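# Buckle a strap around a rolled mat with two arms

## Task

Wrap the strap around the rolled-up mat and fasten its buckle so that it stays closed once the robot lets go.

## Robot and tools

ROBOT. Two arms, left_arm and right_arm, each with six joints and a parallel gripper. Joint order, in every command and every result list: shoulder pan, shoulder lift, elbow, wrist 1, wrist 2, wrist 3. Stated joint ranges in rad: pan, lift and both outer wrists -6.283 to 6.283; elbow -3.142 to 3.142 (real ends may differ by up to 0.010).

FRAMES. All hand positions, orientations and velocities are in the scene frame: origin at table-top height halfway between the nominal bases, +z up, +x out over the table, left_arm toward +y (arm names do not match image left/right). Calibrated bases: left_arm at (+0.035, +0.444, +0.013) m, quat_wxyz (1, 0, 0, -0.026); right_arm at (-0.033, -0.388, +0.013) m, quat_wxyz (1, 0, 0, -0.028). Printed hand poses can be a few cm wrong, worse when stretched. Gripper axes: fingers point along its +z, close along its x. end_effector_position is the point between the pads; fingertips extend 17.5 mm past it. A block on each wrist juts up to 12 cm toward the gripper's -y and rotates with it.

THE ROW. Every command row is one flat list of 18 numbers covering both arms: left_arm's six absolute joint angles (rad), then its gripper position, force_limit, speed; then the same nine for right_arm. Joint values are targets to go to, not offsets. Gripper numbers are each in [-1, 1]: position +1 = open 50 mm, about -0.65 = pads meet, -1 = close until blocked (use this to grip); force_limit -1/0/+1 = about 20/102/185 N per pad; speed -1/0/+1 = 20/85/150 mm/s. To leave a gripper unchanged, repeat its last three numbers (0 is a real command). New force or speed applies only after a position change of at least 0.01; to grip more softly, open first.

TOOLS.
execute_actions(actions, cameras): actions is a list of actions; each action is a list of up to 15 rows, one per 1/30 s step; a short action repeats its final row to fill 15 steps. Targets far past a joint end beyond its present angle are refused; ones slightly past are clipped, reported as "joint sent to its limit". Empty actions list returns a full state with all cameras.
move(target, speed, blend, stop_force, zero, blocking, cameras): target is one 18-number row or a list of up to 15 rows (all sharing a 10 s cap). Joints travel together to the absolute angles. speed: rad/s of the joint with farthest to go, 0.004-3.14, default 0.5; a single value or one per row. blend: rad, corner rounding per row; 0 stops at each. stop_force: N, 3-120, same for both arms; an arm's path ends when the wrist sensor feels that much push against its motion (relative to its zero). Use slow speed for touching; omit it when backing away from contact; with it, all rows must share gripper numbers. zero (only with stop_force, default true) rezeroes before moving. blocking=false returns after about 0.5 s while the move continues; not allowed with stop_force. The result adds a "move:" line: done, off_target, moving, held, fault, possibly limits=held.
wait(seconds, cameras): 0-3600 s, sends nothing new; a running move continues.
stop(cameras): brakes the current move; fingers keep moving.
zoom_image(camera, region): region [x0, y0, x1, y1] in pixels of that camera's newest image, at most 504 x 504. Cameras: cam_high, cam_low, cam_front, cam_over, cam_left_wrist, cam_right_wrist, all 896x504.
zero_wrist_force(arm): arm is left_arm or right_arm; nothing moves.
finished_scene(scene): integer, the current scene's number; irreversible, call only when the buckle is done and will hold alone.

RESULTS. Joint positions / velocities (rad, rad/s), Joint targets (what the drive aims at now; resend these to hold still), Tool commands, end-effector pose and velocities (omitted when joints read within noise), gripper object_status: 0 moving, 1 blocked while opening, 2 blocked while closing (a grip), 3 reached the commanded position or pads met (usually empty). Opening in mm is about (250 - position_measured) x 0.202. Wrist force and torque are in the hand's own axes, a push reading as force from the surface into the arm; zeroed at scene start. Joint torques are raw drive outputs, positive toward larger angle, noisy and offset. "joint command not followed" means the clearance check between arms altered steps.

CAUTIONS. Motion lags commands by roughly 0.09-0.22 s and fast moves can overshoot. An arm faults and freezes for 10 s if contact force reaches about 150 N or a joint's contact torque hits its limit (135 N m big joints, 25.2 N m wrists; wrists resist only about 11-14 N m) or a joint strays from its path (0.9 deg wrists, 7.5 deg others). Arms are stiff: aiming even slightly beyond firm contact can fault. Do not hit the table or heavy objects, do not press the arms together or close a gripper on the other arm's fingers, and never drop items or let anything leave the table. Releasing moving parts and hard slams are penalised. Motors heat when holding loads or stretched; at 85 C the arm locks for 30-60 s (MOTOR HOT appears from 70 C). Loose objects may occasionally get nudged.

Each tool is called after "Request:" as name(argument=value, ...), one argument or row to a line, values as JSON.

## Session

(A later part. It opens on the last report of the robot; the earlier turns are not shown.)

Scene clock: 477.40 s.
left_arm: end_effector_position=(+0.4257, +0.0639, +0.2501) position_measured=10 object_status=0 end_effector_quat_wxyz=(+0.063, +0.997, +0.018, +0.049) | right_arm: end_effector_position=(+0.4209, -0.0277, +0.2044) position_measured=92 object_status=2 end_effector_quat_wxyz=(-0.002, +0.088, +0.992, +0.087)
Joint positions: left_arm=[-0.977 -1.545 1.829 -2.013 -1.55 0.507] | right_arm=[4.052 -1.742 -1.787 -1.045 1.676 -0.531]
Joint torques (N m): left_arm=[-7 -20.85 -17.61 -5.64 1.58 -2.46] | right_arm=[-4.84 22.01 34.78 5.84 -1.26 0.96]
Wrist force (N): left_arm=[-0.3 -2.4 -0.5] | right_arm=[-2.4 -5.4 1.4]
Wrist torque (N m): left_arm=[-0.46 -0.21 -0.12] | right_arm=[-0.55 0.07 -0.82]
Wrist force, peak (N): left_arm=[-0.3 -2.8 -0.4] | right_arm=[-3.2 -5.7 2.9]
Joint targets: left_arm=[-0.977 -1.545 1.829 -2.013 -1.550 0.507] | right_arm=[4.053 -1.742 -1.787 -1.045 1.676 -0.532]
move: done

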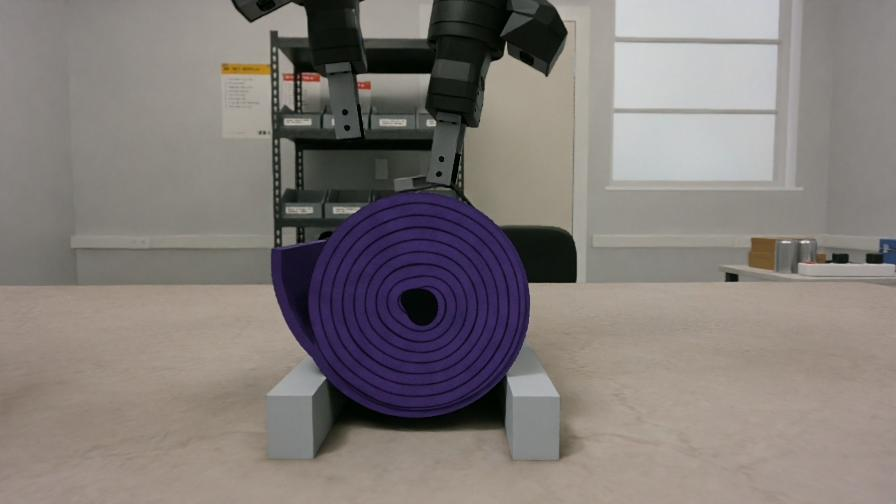

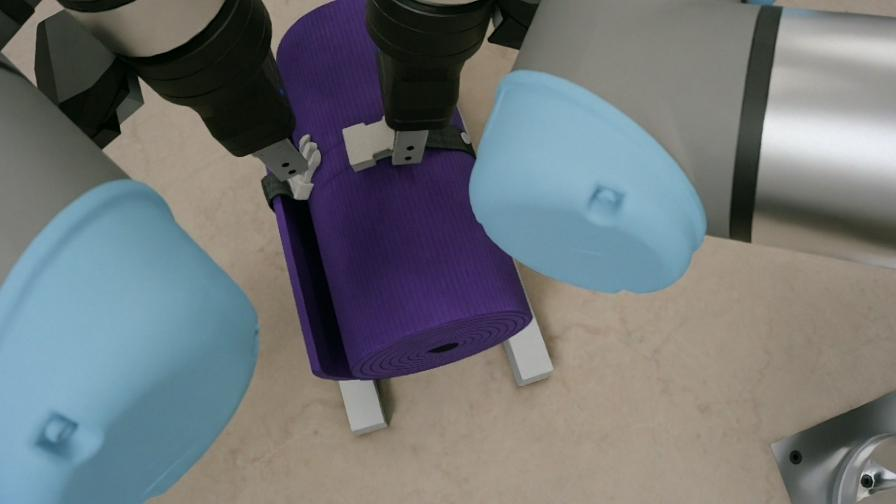

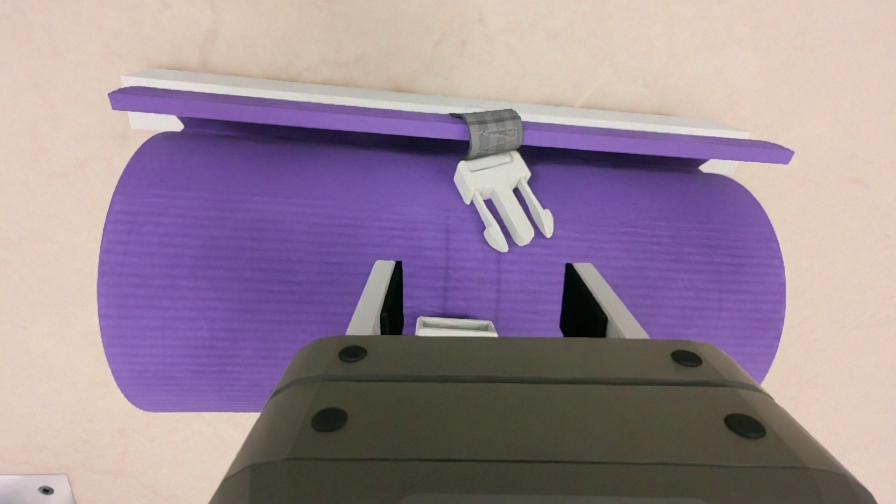

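Request:
move(
  target=[
    [-0.78,-1.62,1.98,-2.3,-1.85,0.55,0.95,0.5,-1,4.0525,-1.742,-1.787,-1.045,1.676,-0.5315,-1,1,-1],
    [-0.6242,-1.5116,2.1272,-2.5939,-2.1098,0.5717,0.95,0.5,-1,4.0525,-1.742,-1.787,-1.045,1.676,-0.5315,-1,1,-1],
  ],
  speed=0.25,
  blend=0.05,
  cameras=["cam_front","cam_over","cam_left_wrist"],
)

Request:
zoom_image(
  camera="cam_front",
  region=[270, 150, 480, 250],
)

Scene clock: 508.77 s.
left_arm: end_effector_position=(+0.4450, +0.1154, +0.2083) position_measured=10 object_status=3 end_effector_quat_wxyz=(+0.319, +0.940, +0.099, -0.063) | right_arm: end_effector_position=(+0.4209, -0.0277, +0.2044) position_measured=92 object_status=2 end_effector_quat_wxyz=(-0.002, +0.088, +0.992, +0.087)
Joint positions: left_arm=[-0.624 -1.512 2.127 -2.594 -2.11 0.572] | right_arm=[4.052 -1.742 -1.787 -1.045 1.676 -0.531]
Joint torques (N m): left_arm=[-7.56 -34.94 -27.3 -2.02 -0.03 -1.49] | right_arm=[-5.49 21.71 34.68 5.49 -1.05 0.9]
Wrist force (N): left_arm=[-0.6 -3.7 0.7] | right_arm=[-2.8 -5.6 1.8]
Wrist torque (N m): left_arm=[-0.63 -0.07 -0.24] | right_arm=[-0.55 0.07 -0.83]
Wrist force, peak (N): left_arm=[0.1 -4.9 0.7] | right_arm=[-3.3 -5.7 2.8]
Joint targets: left_arm=[-0.624 -1.512 2.127 -2.594 -2.110 0.572] | right_arm=[4.053 -1.742 -1.787 -1.045 1.676 -0.532]
move: done

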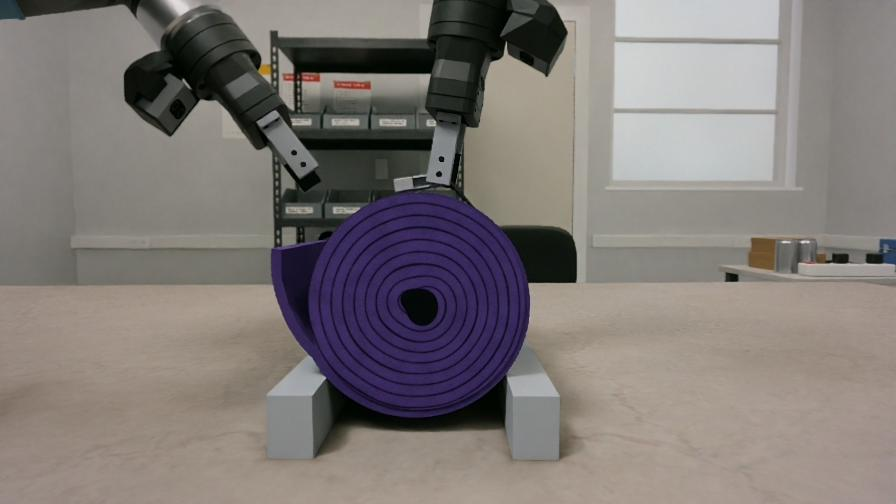

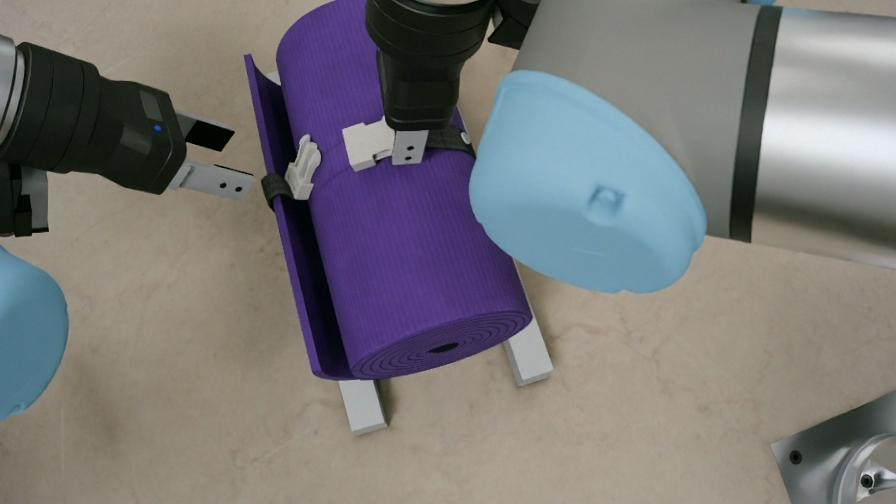

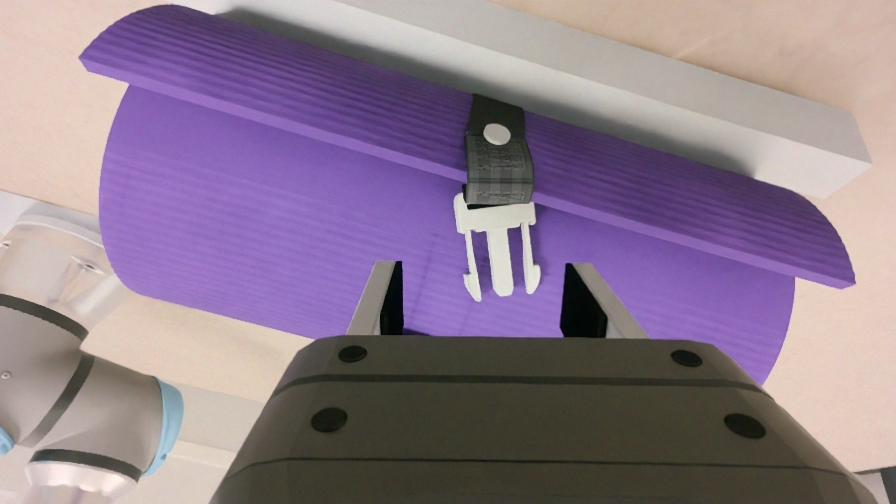

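Scaled by 2.400.

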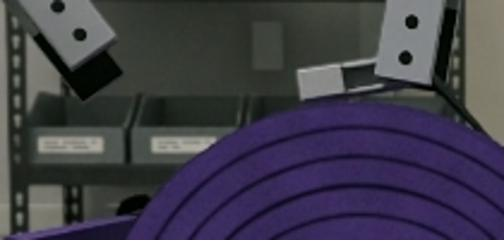

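Request:
move(
  target=[
    [-0.6886,-1.3592,2.118,-2.7713,-2.0833,0.4637,0.95,0.5,-1,4.0525,-1.742,-1.787,-1.045,1.676,-0.5315,-1,1,-1],
    [-0.697,-1.3427,2.1197,-2.7937,-2.0797,0.455,0.95,0.5,-1,4.0525,-1.742,-1.787,-1.045,1.676,-0.5315,-1,1,-1],
  ],
  speed=[0.1,0.05],
  stop_force=8,
  cameras=["cam_front","cam_over","cam_left_wrist"],
)

Scene clock: 527.87 s.
left_arm: end_effector_position=(+0.4526, +0.0653, +0.1530) position_measured=10 object_status=3 end_effector_quat_wxyz=(+0.318, +0.938, +0.117, -0.070) | right_arm: end_effector_position=(+0.4209, -0.0277, +0.2044) position_measured=92 object_status=2 end_effector_quat_wxyz=(-0.002, +0.088, +0.992, +0.087)
Joint positions: left_arm=[-0.697 -1.343 2.12 -2.794 -2.08 0.455] | right_arm=[4.052 -1.742 -1.787 -1.045 1.676 -0.531]
Joint torques (N m): left_arm=[10.22 -38.84 -17.43 -0.44 -2.76 2.51] | right_arm=[-3.51 24.79 34.81 5.32 -0.69 0.99]
Wrist force (N): left_arm=[-0.7 -2.8 -3.2] | right_arm=[-3.0 -7.0 3.0]
Wrist torque (N m): left_arm=[-0.67 -0.19 -0.13] | right_arm=[-0.58 0.06 -0.82]
Wrist force, peak (N): left_arm=[-1.5 -2.6 -4.4] | right_arm=[-3.5 -7.3 3.8]
Joint targets: left_arm=[-0.697 -1.343 2.120 -2.794 -2.080 0.455] | right_arm=[4.053 -1.742 -1.787 -1.045 1.676 -0.532]
move: done

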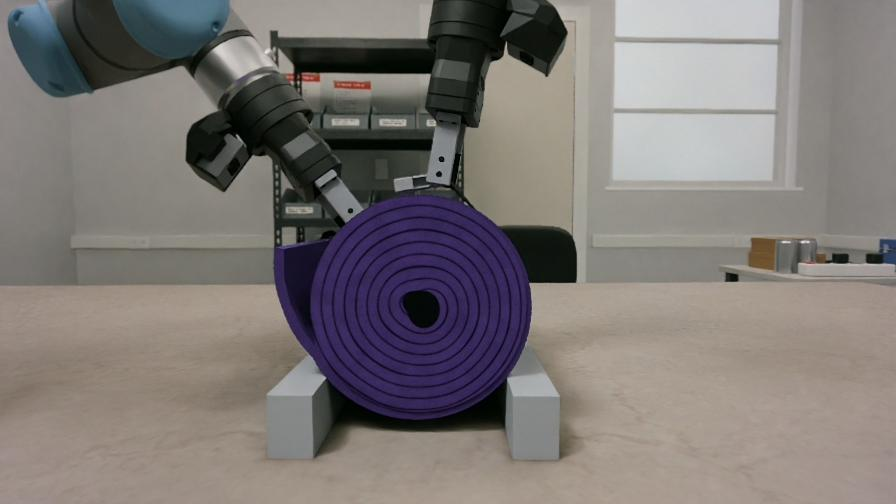

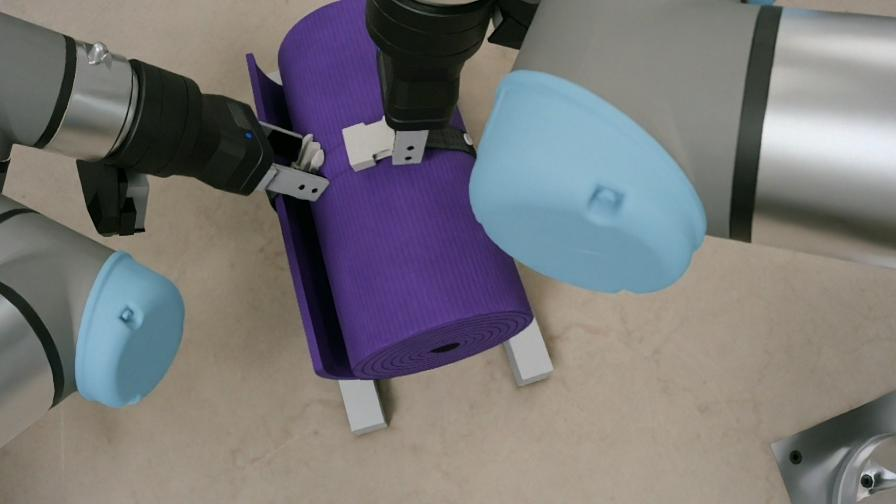

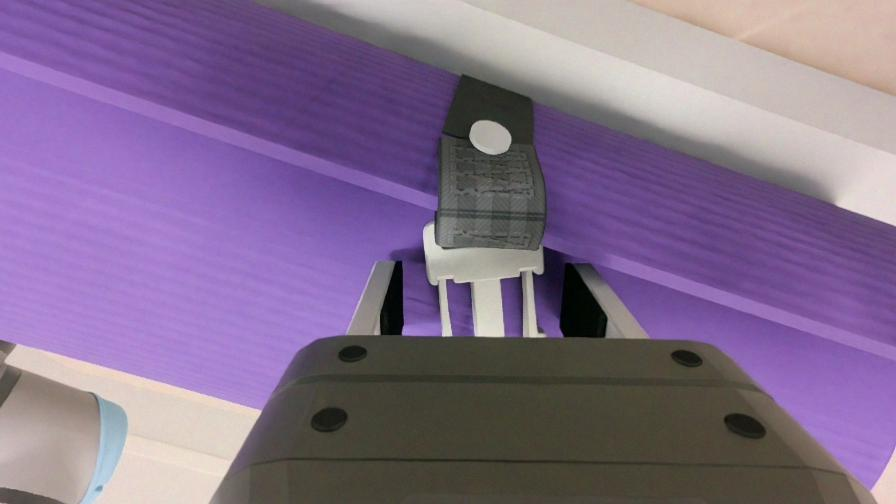

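Request:
move(
  target=[-0.6857,-1.3343,2.1546,-2.8312,-2.0845,0.467,0.95,0.5,-1,4.0525,-1.742,-1.787,-1.045,1.676,-0.5315,-1,1,-1],
  speed=0.05,
  stop_force=15,
  cameras=["cam_front","cam_over","cam_left_wrist"],
)

Scene clock: 537.20 s.
left_arm: end_effector_position=(+0.4488, +0.0759, +0.1399) position_measured=10 object_status=3 end_effector_quat_wxyz=(+0.318, +0.938, +0.117, -0.070) | right_arm: end_effector_position=(+0.4209, -0.0277, +0.2044) position_measured=92 object_status=2 end_effector_quat_wxyz=(-0.002, +0.088, +0.992, +0.087)
Joint positions: left_arm=[-0.686 -1.334 2.155 -2.831 -2.085 0.467] | right_arm=[4.052 -1.742 -1.787 -1.045 1.676 -0.532]
Joint torques (N m): left_arm=[-8.29 -38.36 -24.88 -0.91 0.79 -2.65] | right_arm=[1.15 36.96 34.77 5.22 -0.56 0.9]
Wrist force (N): left_arm=[-0.8 -4.2 -0.2] | right_arm=[-3.1 -6.0 2.9]
Wrist torque (N m): left_arm=[-0.63 -0.06 -0.21] | right_arm=[-0.58 0.06 -0.83]
Wrist force, peak (N): left_arm=[-1.0 -1.2 -5.5] | right_arm=[-3.5 -7.3 3.8]
Joint targets: left_arm=[-0.686 -1.334 2.155 -2.831 -2.085 0.467] | right_arm=[4.053 -1.742 -1.787 -1.045 1.676 -0.532]
move: done

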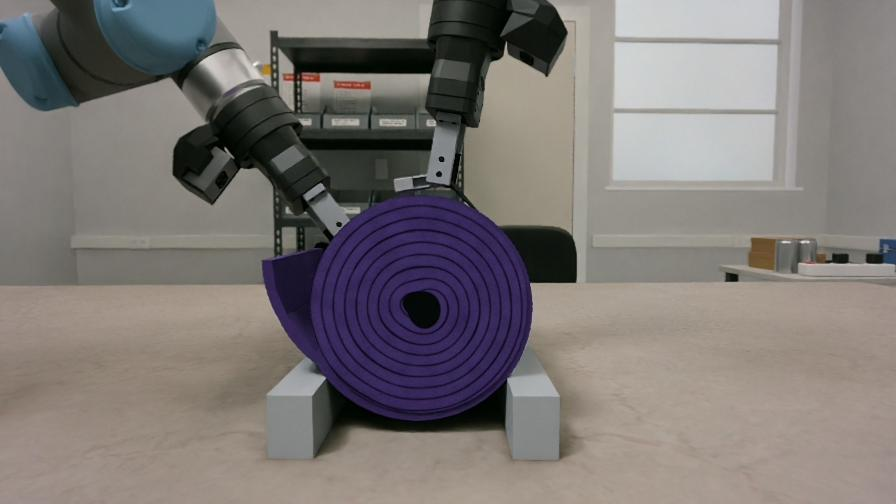

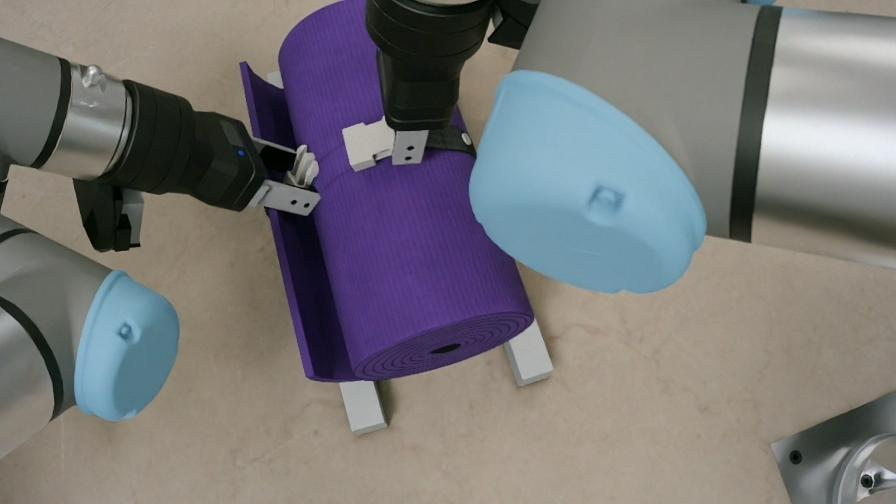

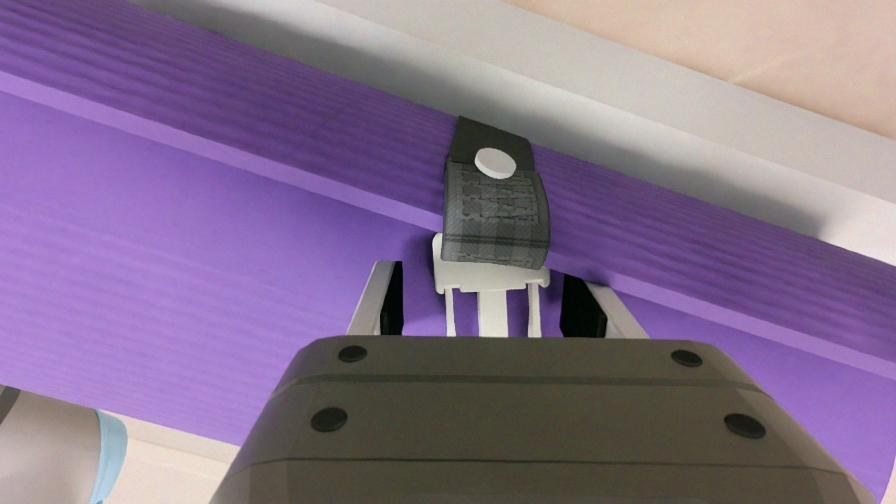

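Request:
move(
  target=[-0.6857,-1.3343,2.1546,-2.8312,-2.0845,0.467,-1,1,-1,4.0525,-1.742,-1.787,-1.045,1.676,-0.5315,-1,1,-1],
  cameras=["cam_left_wrist"],
)

Scene clock: 542.93 s.
left_arm: end_effector_position=(+0.4488, +0.0759, +0.1399) position_measured=101 object_status=2 end_effector_quat_wxyz=(+0.318, +0.938, +0.117, -0.070) | right_arm: end_effector_position=(+0.4209, -0.0277, +0.2044) position_measured=92 object_status=2 end_effector_quat_wxyz=(-0.002, +0.088, +0.992, +0.087)
Joint positions: left_arm=[-0.686 -1.334 2.155 -2.831 -2.084 0.467] | right_arm=[4.052 -1.742 -1.787 -1.045 1.676 -0.531]
Joint torques (N m): left_arm=[-8.35 -38.12 -25.29 -1.64 0.82 -2.73] | right_arm=[6.73 41.96 35.04 4.94 -0.44 0.85]
Wrist force (N): left_arm=[-0.7 -3.6 0.4] | right_arm=[-2.2 -5.5 1.3]
Wrist torque (N m): left_arm=[-0.64 -0.06 -0.23] | right_arm=[-0.55 0.04 -0.82]
Wrist force, peak (N): left_arm=[-0.7 -4.5 -0.2] | right_arm=[-3.0 -6.0 2.8]
Joint targets: left_arm=[-0.686 -1.334 2.155 -2.831 -2.085 0.467] | right_arm=[4.053 -1.742 -1.787 -1.045 1.676 -0.532]
move: done

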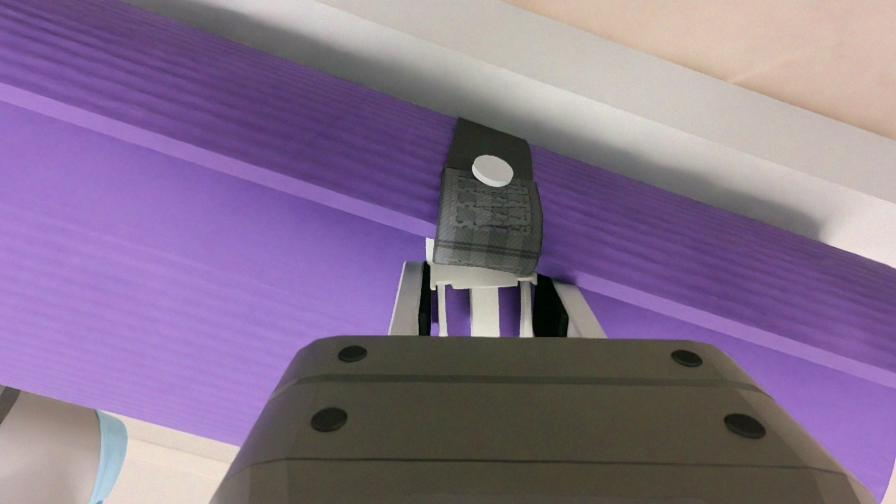

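Request:
move(
  target=[
    [-0.6586,-1.3885,2.1503,-2.7588,-2.0959,0.4954,-1,1,-1,4.0275,-1.7144,-1.8089,-1.0516,1.682,-0.5565,-1,1,-1],
    [-0.9152,-1.4581,1.844,-2.0914,-1.6822,0.6871,-1,1,-1,4.0275,-1.7144,-1.8089,-1.0516,1.682,-0.5565,-1,1,-1],
  ],
  speed=[0.07,0.15],
  stop_force=20,
  cameras=["cam_front","cam_over","cam_left_wrist"],
)

Request:
zoom_image(
  camera="cam_front",
  region=[330, 160, 460, 220],
)

Request:
zoom_image(
  camera="cam_over",
  region=[260, 90, 440, 210],
)

Scene clock: 559.67 s.
left_arm: end_effector_position=(+0.4304, +0.0547, +0.2081) position_measured=101 object_status=2 end_effector_quat_wxyz=(+0.087, +0.995, -0.045, -0.004) | right_arm: end_effector_position=(+0.4212, -0.0462, +0.2083) position_measured=92 object_status=2 end_effector_quat_wxyz=(-0.003, +0.088, +0.992, +0.088)
Joint positions: left_arm=[-0.915 -1.458 1.844 -2.091 -1.682 0.687] | right_arm=[4.028 -1.714 -1.809 -1.052 1.682 -0.556]
Joint torques (N m): left_arm=[10.48 -28.66 -18.18 -5.87 -2.27 -2.74] | right_arm=[7 19.8 32.75 5.22 -1.84 0.9]
Wrist force (N): left_arm=[-0.3 -3.4 1.3] | right_arm=[-1.5 -2.1 0.1]
Wrist torque (N m): left_arm=[-0.56 -0.19 -0.11] | right_arm=[-0.48 0.07 -0.83]
Wrist force, peak (N): left_arm=[0.7 -3.6 2.9] | right_arm=[-3.3 -5.9 2.9]
Joint targets: left_arm=[-0.915 -1.458 1.844 -2.091 -1.682 0.687] | right_arm=[4.027 -1.714 -1.809 -1.052 1.682 -0.556]
move: done

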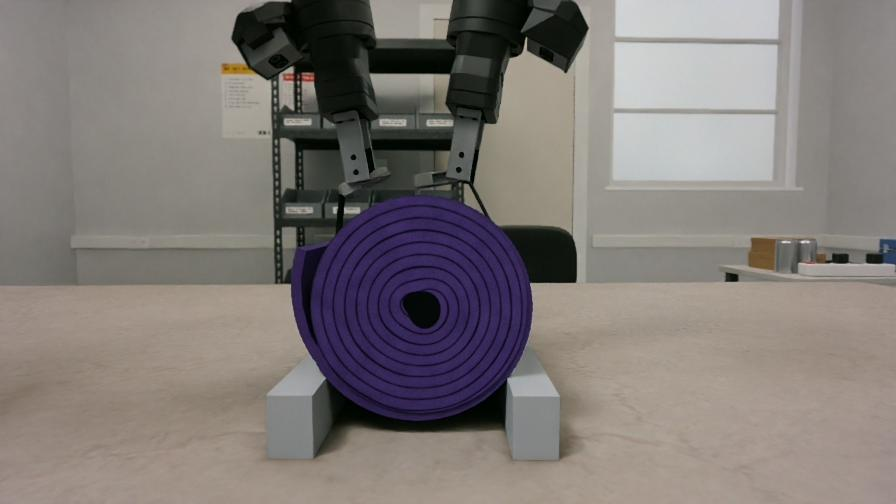

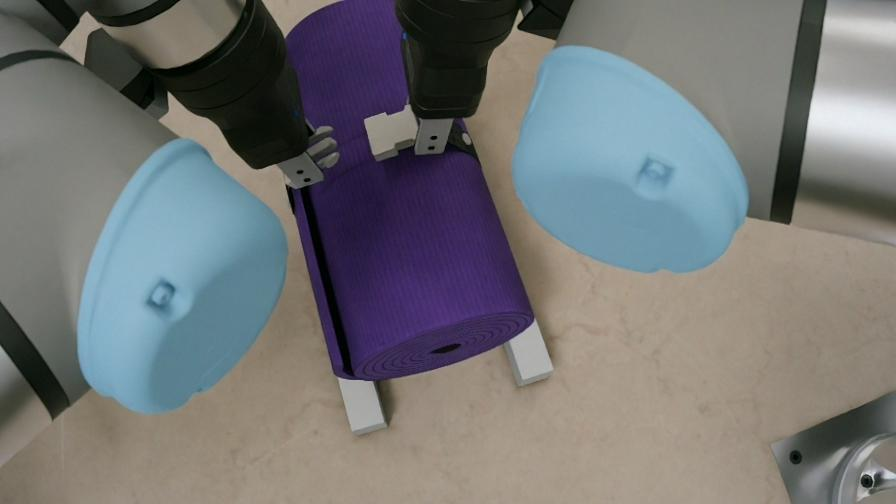

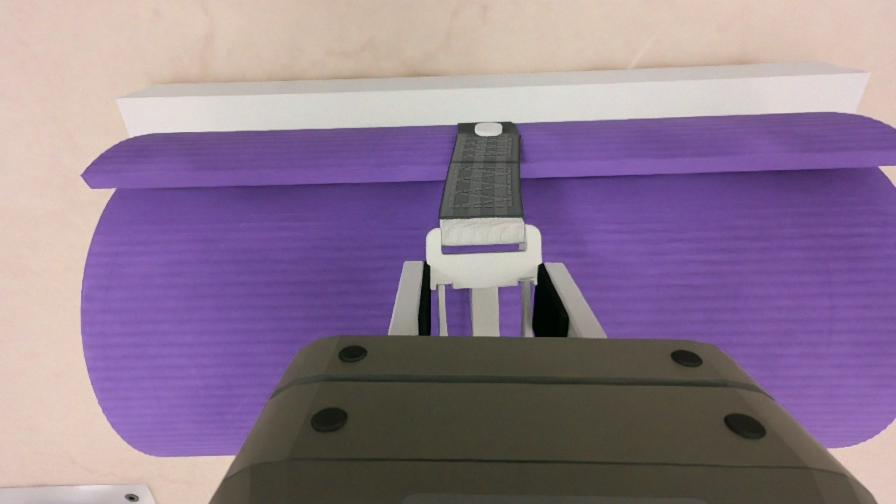

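Scaled by 3.877.

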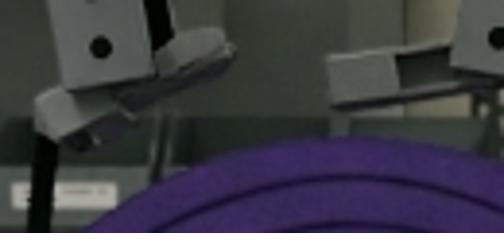

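Scaled by 2.800.

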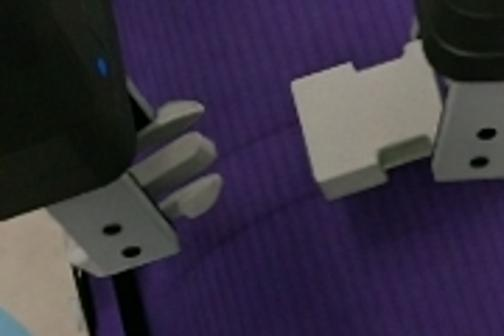

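Request:
move(
  target=[
    [-0.9152,-1.4581,1.844,-2.0914,-1.6822,0.6871,-1,1,-1,4.0282,-1.6973,-1.773,-1.1058,1.68,-0.556,-1,1,-1],
    [-0.9152,-1.4581,1.844,-2.0914,-1.6822,0.6871,-1,1,-1,4.0579,-1.7386,-1.7257,-1.1074,1.676,-0.526,-1,1,-1],
  ],
  speed=0.06,
  stop_force=12,
  cameras=["cam_front","cam_over"],
)

Request:
zoom_image(
  camera="cam_front",
  region=[330, 150, 460, 210],
)

Request:
zoom_image(
  camera="cam_over",
  region=[260, 90, 440, 210],
)

Scene clock: 599.73 s.
left_arm: end_effector_position=(+0.4304, +0.0547, +0.2081) position_measured=101 object_status=2 end_effector_quat_wxyz=(+0.087, +0.995, -0.045, -0.004) | right_arm: end_effector_position=(+0.4241, -0.0192, +0.2287) position_measured=92 object_status=2 end_effector_quat_wxyz=(-0.002, +0.088, +0.992, +0.088)
Joint positions: left_arm=[-0.915 -1.458 1.844 -2.091 -1.682 0.687] | right_arm=[4.058 -1.739 -1.726 -1.107 1.676 -0.526]
Joint torques (N m): left_arm=[10.37 -28.13 -18.5 -6.27 -2.06 -2.69] | right_arm=[-5.49 44.73 17.97 4.41 1.32 -0.79]
Wrist force (N): left_arm=[0.4 -3.9 3.0] | right_arm=[-2.8 -5.4 3.1]
Wrist torque (N m): left_arm=[-0.55 -0.19 -0.11] | right_arm=[-0.57 0.10 -0.90]
Wrist force, peak (N): left_arm=[0.7 -4.1 3.5] | right_arm=[-2.6 -4.9 5.0]
Joint targets: left_arm=[-0.915 -1.458 1.844 -2.091 -1.682 0.687] | right_arm=[4.058 -1.739 -1.726 -1.107 1.676 -0.526]
move: done

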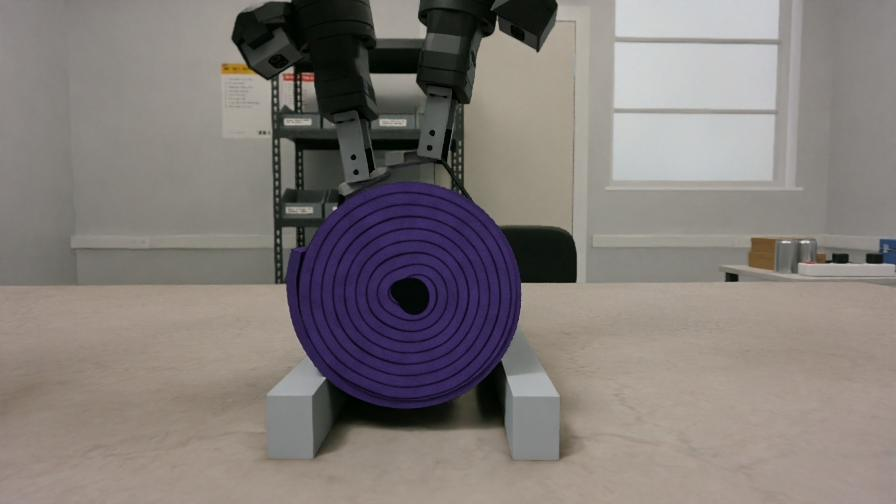

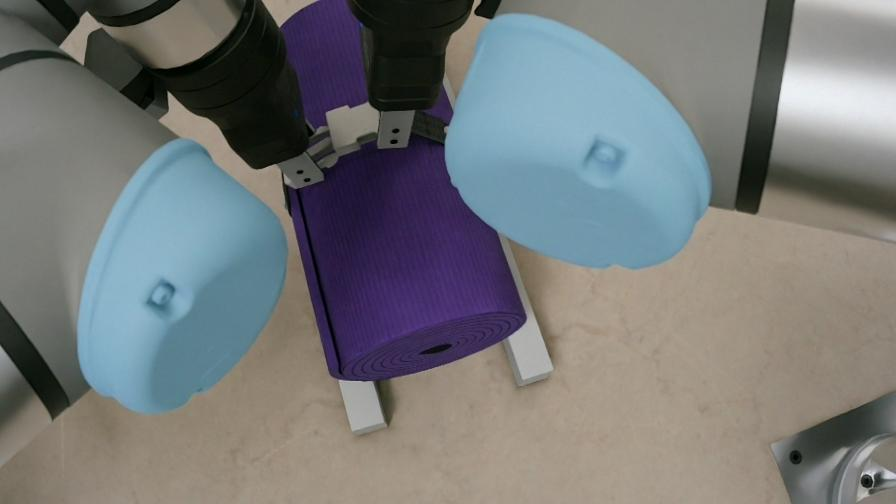

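Scaled by 3.877.

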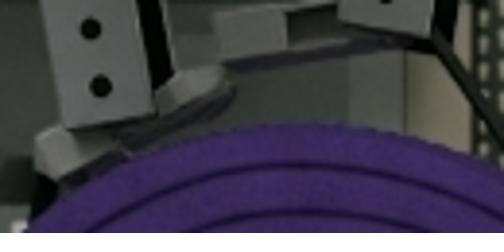

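Scaled by 2.800.

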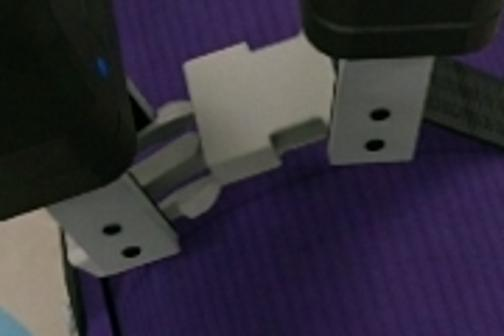

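Request:
move(
  target=[-0.9152,-1.4581,1.844,-2.0914,-1.6822,0.6871,-1,1,-1,4.0579,-1.748,-1.7457,-1.0784,1.676,-0.526,-1,1,-1],
  speed=0.02,
  stop_force=45,
  cameras=["cam_front"],
)

Request:
zoom_image(
  camera="cam_front",
  region=[330, 150, 460, 210],
)

Scene clock: 605.83 s.
left_arm: end_effector_position=(+0.4304, +0.0547, +0.2081) position_measured=101 object_status=2 end_effector_quat_wxyz=(+0.087, +0.995, -0.045, -0.004) | right_arm: end_effector_position=(+0.4241, -0.0192, +0.2170) position_measured=92 object_status=2 end_effector_quat_wxyz=(-0.002, +0.088, +0.992, +0.087)
Joint positions: left_arm=[-0.915 -1.458 1.844 -2.091 -1.682 0.687] | right_arm=[4.058 -1.748 -1.746 -1.078 1.676 -0.526]
Joint torques (N m): left_arm=[-8.9 -39.08 -38.31 -6.09 -1.56 -2.62] | right_arm=[13.77 30.32 33.98 4.35 3.16 -0.84]
Wrist force (N): left_arm=[-0.9 -16.6 8.8] | right_arm=[-5.0 -17.1 -6.1]
Wrist torque (N m): left_arm=[-0.46 -0.14 0.00] | right_arm=[-0.97 0.18 -0.93]
Wrist force, peak (N): left_arm=[-0.4 -19.4 9.4] | right_arm=[-4.0 -19.0 -8.7]
Joint targets: left_arm=[-0.915 -1.458 1.844 -2.091 -1.682 0.687] | right_arm=[4.058 -1.748 -1.746 -1.078 1.676 -0.526]
move: done

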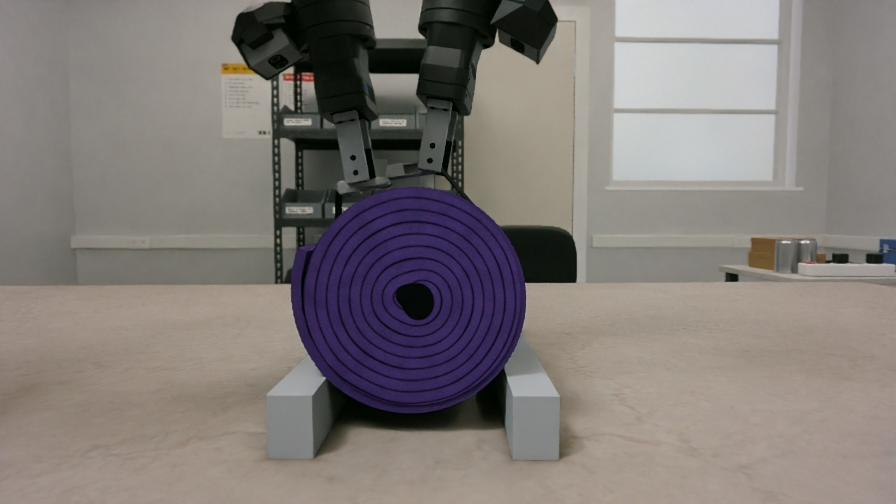

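Scaled by 3.877.

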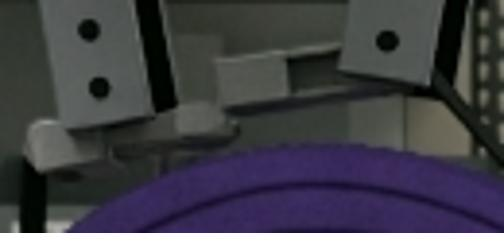

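Request:
move(
  target=[-0.9152,-1.4581,1.844,-2.0914,-1.6822,0.6871,-1,1,-1,4.0579,-1.7518,-1.7539,-1.0665,1.676,-0.526,-1,1,-1],
  speed=0.02,
  stop_force=45,
)

Request:
move(
  target=[
    [-0.9152,-1.4581,1.844,-2.0914,-1.6822,0.6871,-1,1,-1,4.0579,-1.7386,-1.7257,-1.1074,1.676,-0.526,-1,1,-1],
    [-0.9152,-1.4581,1.844,-2.0914,-1.6822,0.6871,-1,1,-1,4.0282,-1.6973,-1.773,-1.1058,1.68,-0.556,-1,1,-1],
    [-0.9152,-1.4581,1.844,-2.0914,-1.6822,0.6871,-1,1,-1,4.0275,-1.7144,-1.8089,-1.0516,1.682,-0.5565,-1,1,-1],
  ],
  speed=0.06,
  blend=0.01,
  cameras=["cam_front","cam_over"],
)

Request:
zoom_image(
  camera="cam_front",
  region=[330, 165, 450, 210],
)

Request:
zoom_image(
  camera="cam_over",
  region=[280, 90, 440, 200],
)

Scene clock: 618.00 s.
left_arm: end_effector_position=(+0.4304, +0.0547, +0.2081) position_measured=102 object_status=2 end_effector_quat_wxyz=(+0.087, +0.995, -0.045, -0.004) | right_arm: end_effector_position=(+0.4241, -0.0193, +0.2123) position_measured=92 object_status=2 end_effector_quat_wxyz=(-0.002, +0.088, +0.992, +0.087)
Joint positions: left_arm=[-0.915 -1.458 1.844 -2.091 -1.682 0.687] | right_arm=[4.058 -1.752 -1.754 -1.066 1.676 -0.526]
Joint torques (N m): left_arm=[-12.5 -40.44 -37 -5.93 -1.52 -2.5] | right_arm=[13.75 30.06 34.37 4.69 3.11 -0.58]
Wrist force (N): left_arm=[-2.5 -17.4 7.1] | right_arm=[-5.5 -18.7 -6.3]
Wrist torque (N m): left_arm=[-0.44 -0.20 -0.02] | right_arm=[-0.92 0.07 -0.84]
Wrist force, peak (N): left_arm=[-0.3 -20.1 9.3] | right_arm=[-4.7 -20.3 -8.4]
Joint targets: left_arm=[-0.915 -1.458 1.844 -2.091 -1.682 0.687] | right_arm=[4.058 -1.752 -1.754 -1.067 1.676 -0.526]
move: done

Scene clock: 620.63 s.
left_arm: end_effector_position=(+0.4304, +0.0547, +0.2081) position_measured=101 object_status=2 end_effector_quat_wxyz=(+0.087, +0.995, -0.045, -0.004) | right_arm: end_effector_position=(+0.4212, -0.0463, +0.2081) position_measured=92 object_status=2 end_effector_quat_wxyz=(-0.003, +0.088, +0.992, +0.088) end_effector_velocity=(-0.001, -0.001, +0.001) end_effector_angular_velocity=(-0.002, +0.001, +0.000)
Joint positions: left_arm=[-0.915 -1.458 1.844 -2.091 -1.682 0.687] | right_arm=[4.027 -1.715 -1.809 -1.051 1.682 -0.557]
Joint velocities: left_arm=[within noise] | right_arm=[0 0.002 0.001 -0.005 0 0]
Joint torques (N m): left_arm=[7.97 -40.73 -19.45 -6.02 -1.31 -2.35] | right_arm=[-6.76 33.73 32.71 2.75 2.89 -1.22]
Wrist force (N): left_arm=[0.2 -3.8 3.4] | right_arm=[-2.0 -2.7 1.0]
Wrist torque (N m): left_arm=[-0.60 -0.15 -0.11] | right_arm=[-0.54 0.05 -0.83]
Wrist force, peak (N): left_arm=[-1.9 -17.7 8.2] | right_arm=[-6.4 -18.6 -5.2]
Joint targets: left_arm=[-0.915 -1.458 1.844 -2.091 -1.682 0.687] | right_arm=[4.027 -1.714 -1.809 -1.052 1.682 -0.556]
move: done

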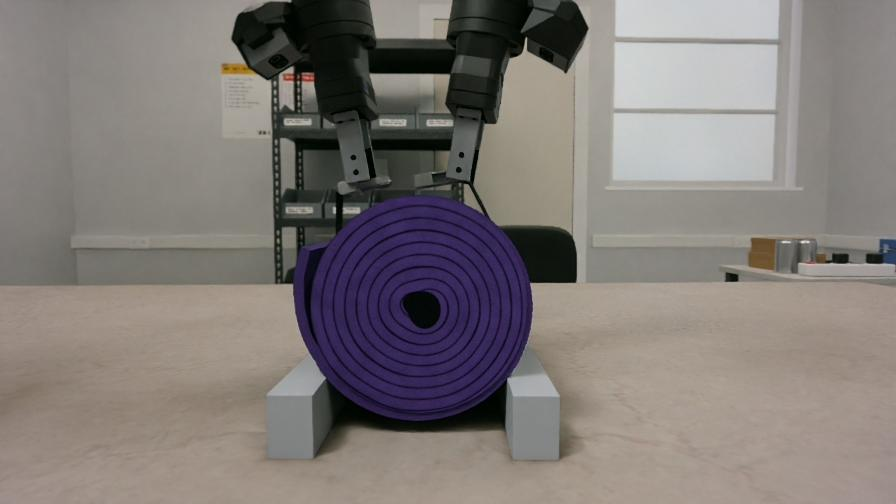

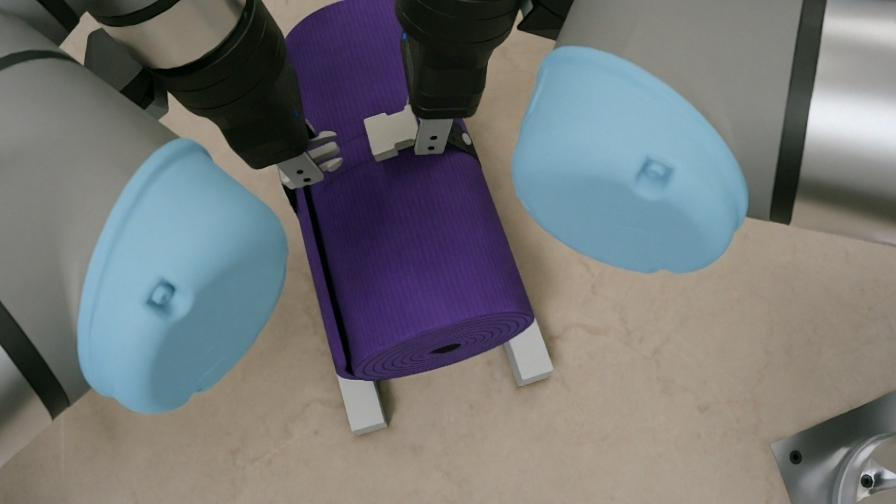

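Scaled by 4.200.

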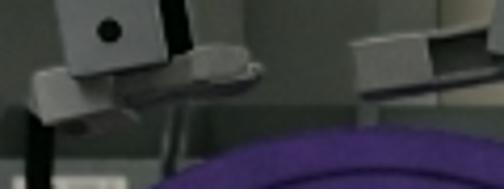

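Scaled by 3.150.

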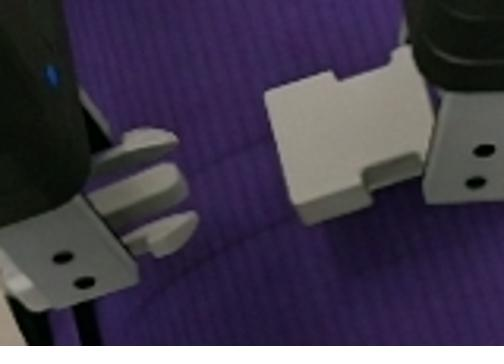

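Request:
move(
  target=[
    [-0.9152,-1.4581,1.844,-2.0914,-1.6822,0.6871,-1,1,-1,4.0282,-1.6973,-1.773,-1.1058,1.68,-0.556,-1,1,-1],
    [-0.9152,-1.4581,1.844,-2.0914,-1.6822,0.6871,-1,1,-1,4.0579,-1.7386,-1.7257,-1.1074,1.676,-0.526,-1,1,-1],
    [-0.9152,-1.4581,1.844,-2.0914,-1.6822,0.6871,-1,1,-1,4.0579,-1.7578,-1.7666,-1.048,1.676,-0.526,-1,1,-1],
  ],
  speed=[0.06,0.06,0.03],
  stop_force=50,
  cameras=["cam_front"],
)

Request:
zoom_image(
  camera="cam_front",
  region=[330, 165, 450, 210],
)

Scene clock: 633.63 s.
left_arm: end_effector_position=(+0.4304, +0.0547, +0.2081) position_measured=102 object_status=2 end_effector_quat_wxyz=(+0.087, +0.995, -0.045, -0.004) | right_arm: end_effector_position=(+0.4239, -0.0194, +0.2051) position_measured=92 object_status=2 end_effector_quat_wxyz=(-0.002, +0.088, +0.992, +0.087)
Joint positions: left_arm=[-0.915 -1.458 1.844 -2.091 -1.682 0.687] | right_arm=[4.058 -1.758 -1.767 -1.048 1.676 -0.526]
Joint torques (N m): left_arm=[-9.4 -39.93 -36.5 -5.88 -2.05 -2.33] | right_arm=[10.18 40.54 34.09 3.44 1.41 -0.78]
Wrist force (N): left_arm=[0.5 -8.1 9.5] | right_arm=[-3.3 -9.6 -3.1]
Wrist torque (N m): left_arm=[-0.54 -0.19 -0.06] | right_arm=[-0.87 0.12 -0.91]
Wrist force, peak (N): left_arm=[0.9 -18.5 8.0] | right_arm=[-2.4 -19.7 -6.8]
Joint targets: left_arm=[-0.915 -1.458 1.844 -2.091 -1.682 0.687] | right_arm=[4.058 -1.758 -1.767 -1.048 1.676 -0.526]
move: done

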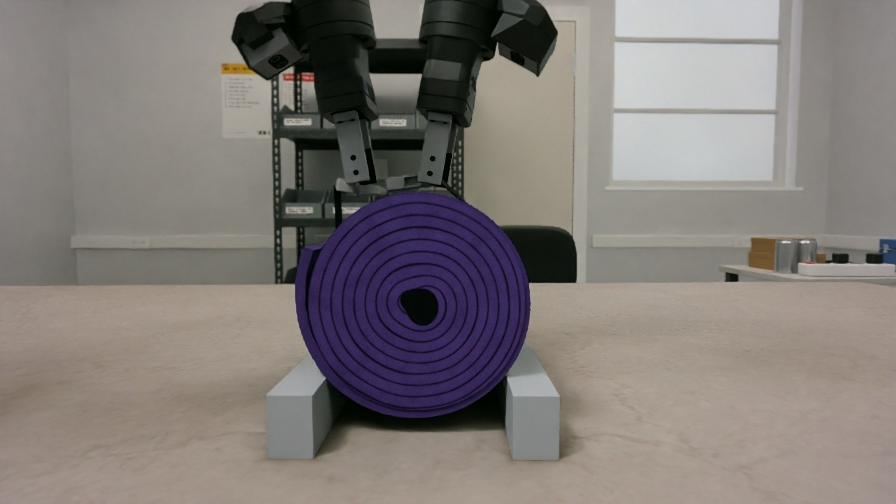

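Scaled by 4.200.

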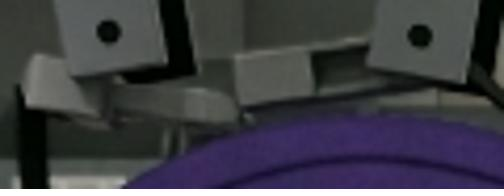

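Request:
move(
  target=[
    [-0.9152,-1.4581,1.844,-2.0914,-1.6822,0.6871,-1,1,-1,4.0579,-1.7386,-1.7257,-1.1074,1.676,-0.526,-1,1,-1],
    [-0.9152,-1.4581,1.844,-2.0914,-1.6822,0.6871,-1,1,-1,4.0282,-1.6973,-1.773,-1.1058,1.68,-0.556,-1,1,-1],
    [-0.9152,-1.4581,1.844,-2.0914,-1.6822,0.6871,-1,1,-1,4.0275,-1.7144,-1.8089,-1.0516,1.682,-0.5565,-1,1,-1],
  ],
  speed=0.07,
  blend=0.01,
  cameras=["cam_front","cam_over","cam_left_wrist"],
)

Request:
zoom_image(
  camera="cam_front",
  region=[330, 165, 450, 210],
)

Request:
zoom_image(
  camera="cam_over",
  region=[280, 90, 440, 200],
)

Scene clock: 642.00 s.
left_arm: end_effector_position=(+0.4304, +0.0546, +0.2081) position_measured=102 object_status=2 end_effector_quat_wxyz=(+0.087, +0.995, -0.045, -0.004) | right_arm: end_effector_position=(+0.4212, -0.0463, +0.2081) position_measured=92 object_status=2 end_effector_quat_wxyz=(-0.003, +0.088, +0.992, +0.088) end_effector_velocity=(-0.001, -0.001, +0.000) end_effector_angular_velocity=(-0.003, +0.003, +0.000)
Joint positions: left_arm=[-0.915 -1.458 1.844 -2.091 -1.682 0.687] | right_arm=[4.027 -1.715 -1.809 -1.051 1.682 -0.557]
Joint velocities: left_arm=[within noise] | right_arm=[0 0.001 0.001 -0.006 0 0]
Joint torques (N m): left_arm=[2.91 -39.92 -20.43 -5.74 1.55 -2.06] | right_arm=[-6.72 36.39 34.51 2.71 2.79 -1.26]
Wrist force (N): left_arm=[-0.1 -3.5 2.7] | right_arm=[-1.9 -3.1 -0.1]
Wrist torque (N m): left_arm=[-0.61 -0.20 -0.10] | right_arm=[-0.64 0.14 -0.83]
Wrist force, peak (N): left_arm=[0.4 -8.2 9.9] | right_arm=[-3.6 -13.4 0.4]
Joint targets: left_arm=[-0.915 -1.458 1.844 -2.091 -1.682 0.687] | right_arm=[4.027 -1.714 -1.809 -1.052 1.682 -0.556]
move: done

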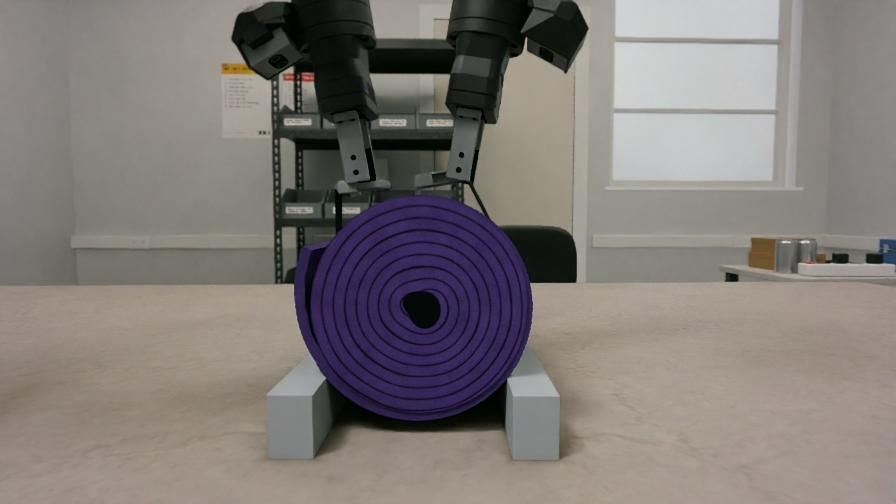

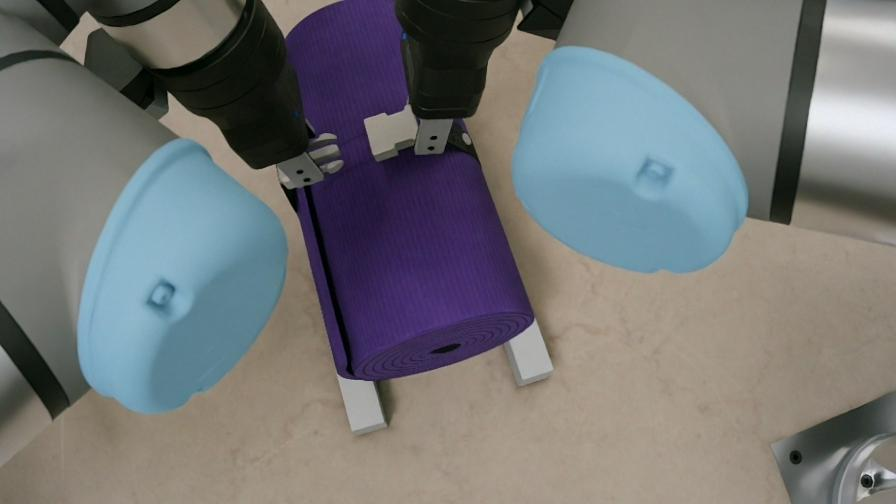

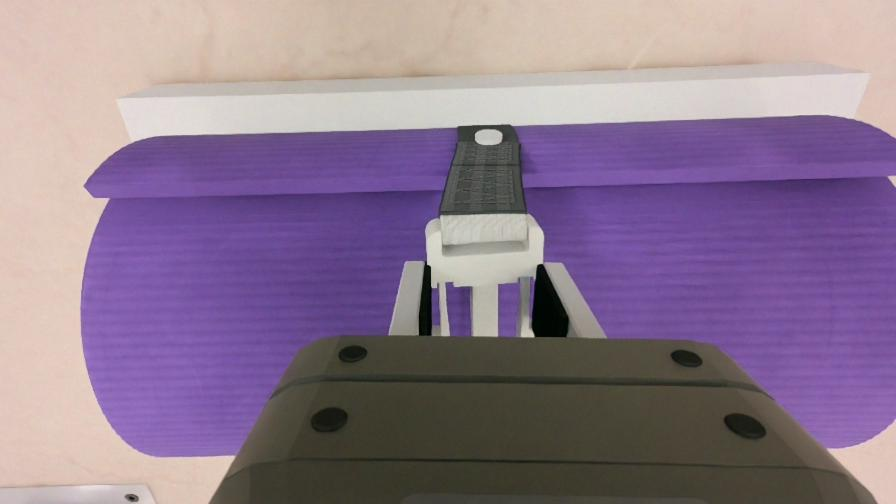

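Scaled by 4.200.

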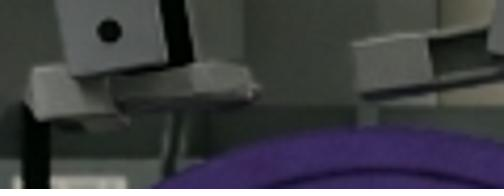

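Scaled by 3.150.

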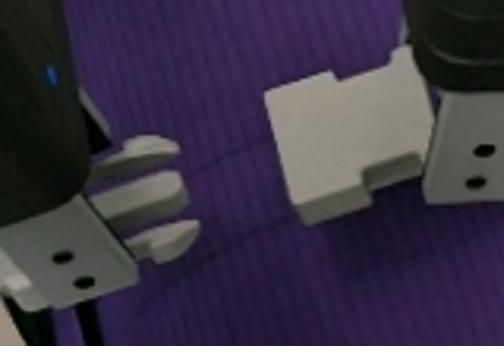

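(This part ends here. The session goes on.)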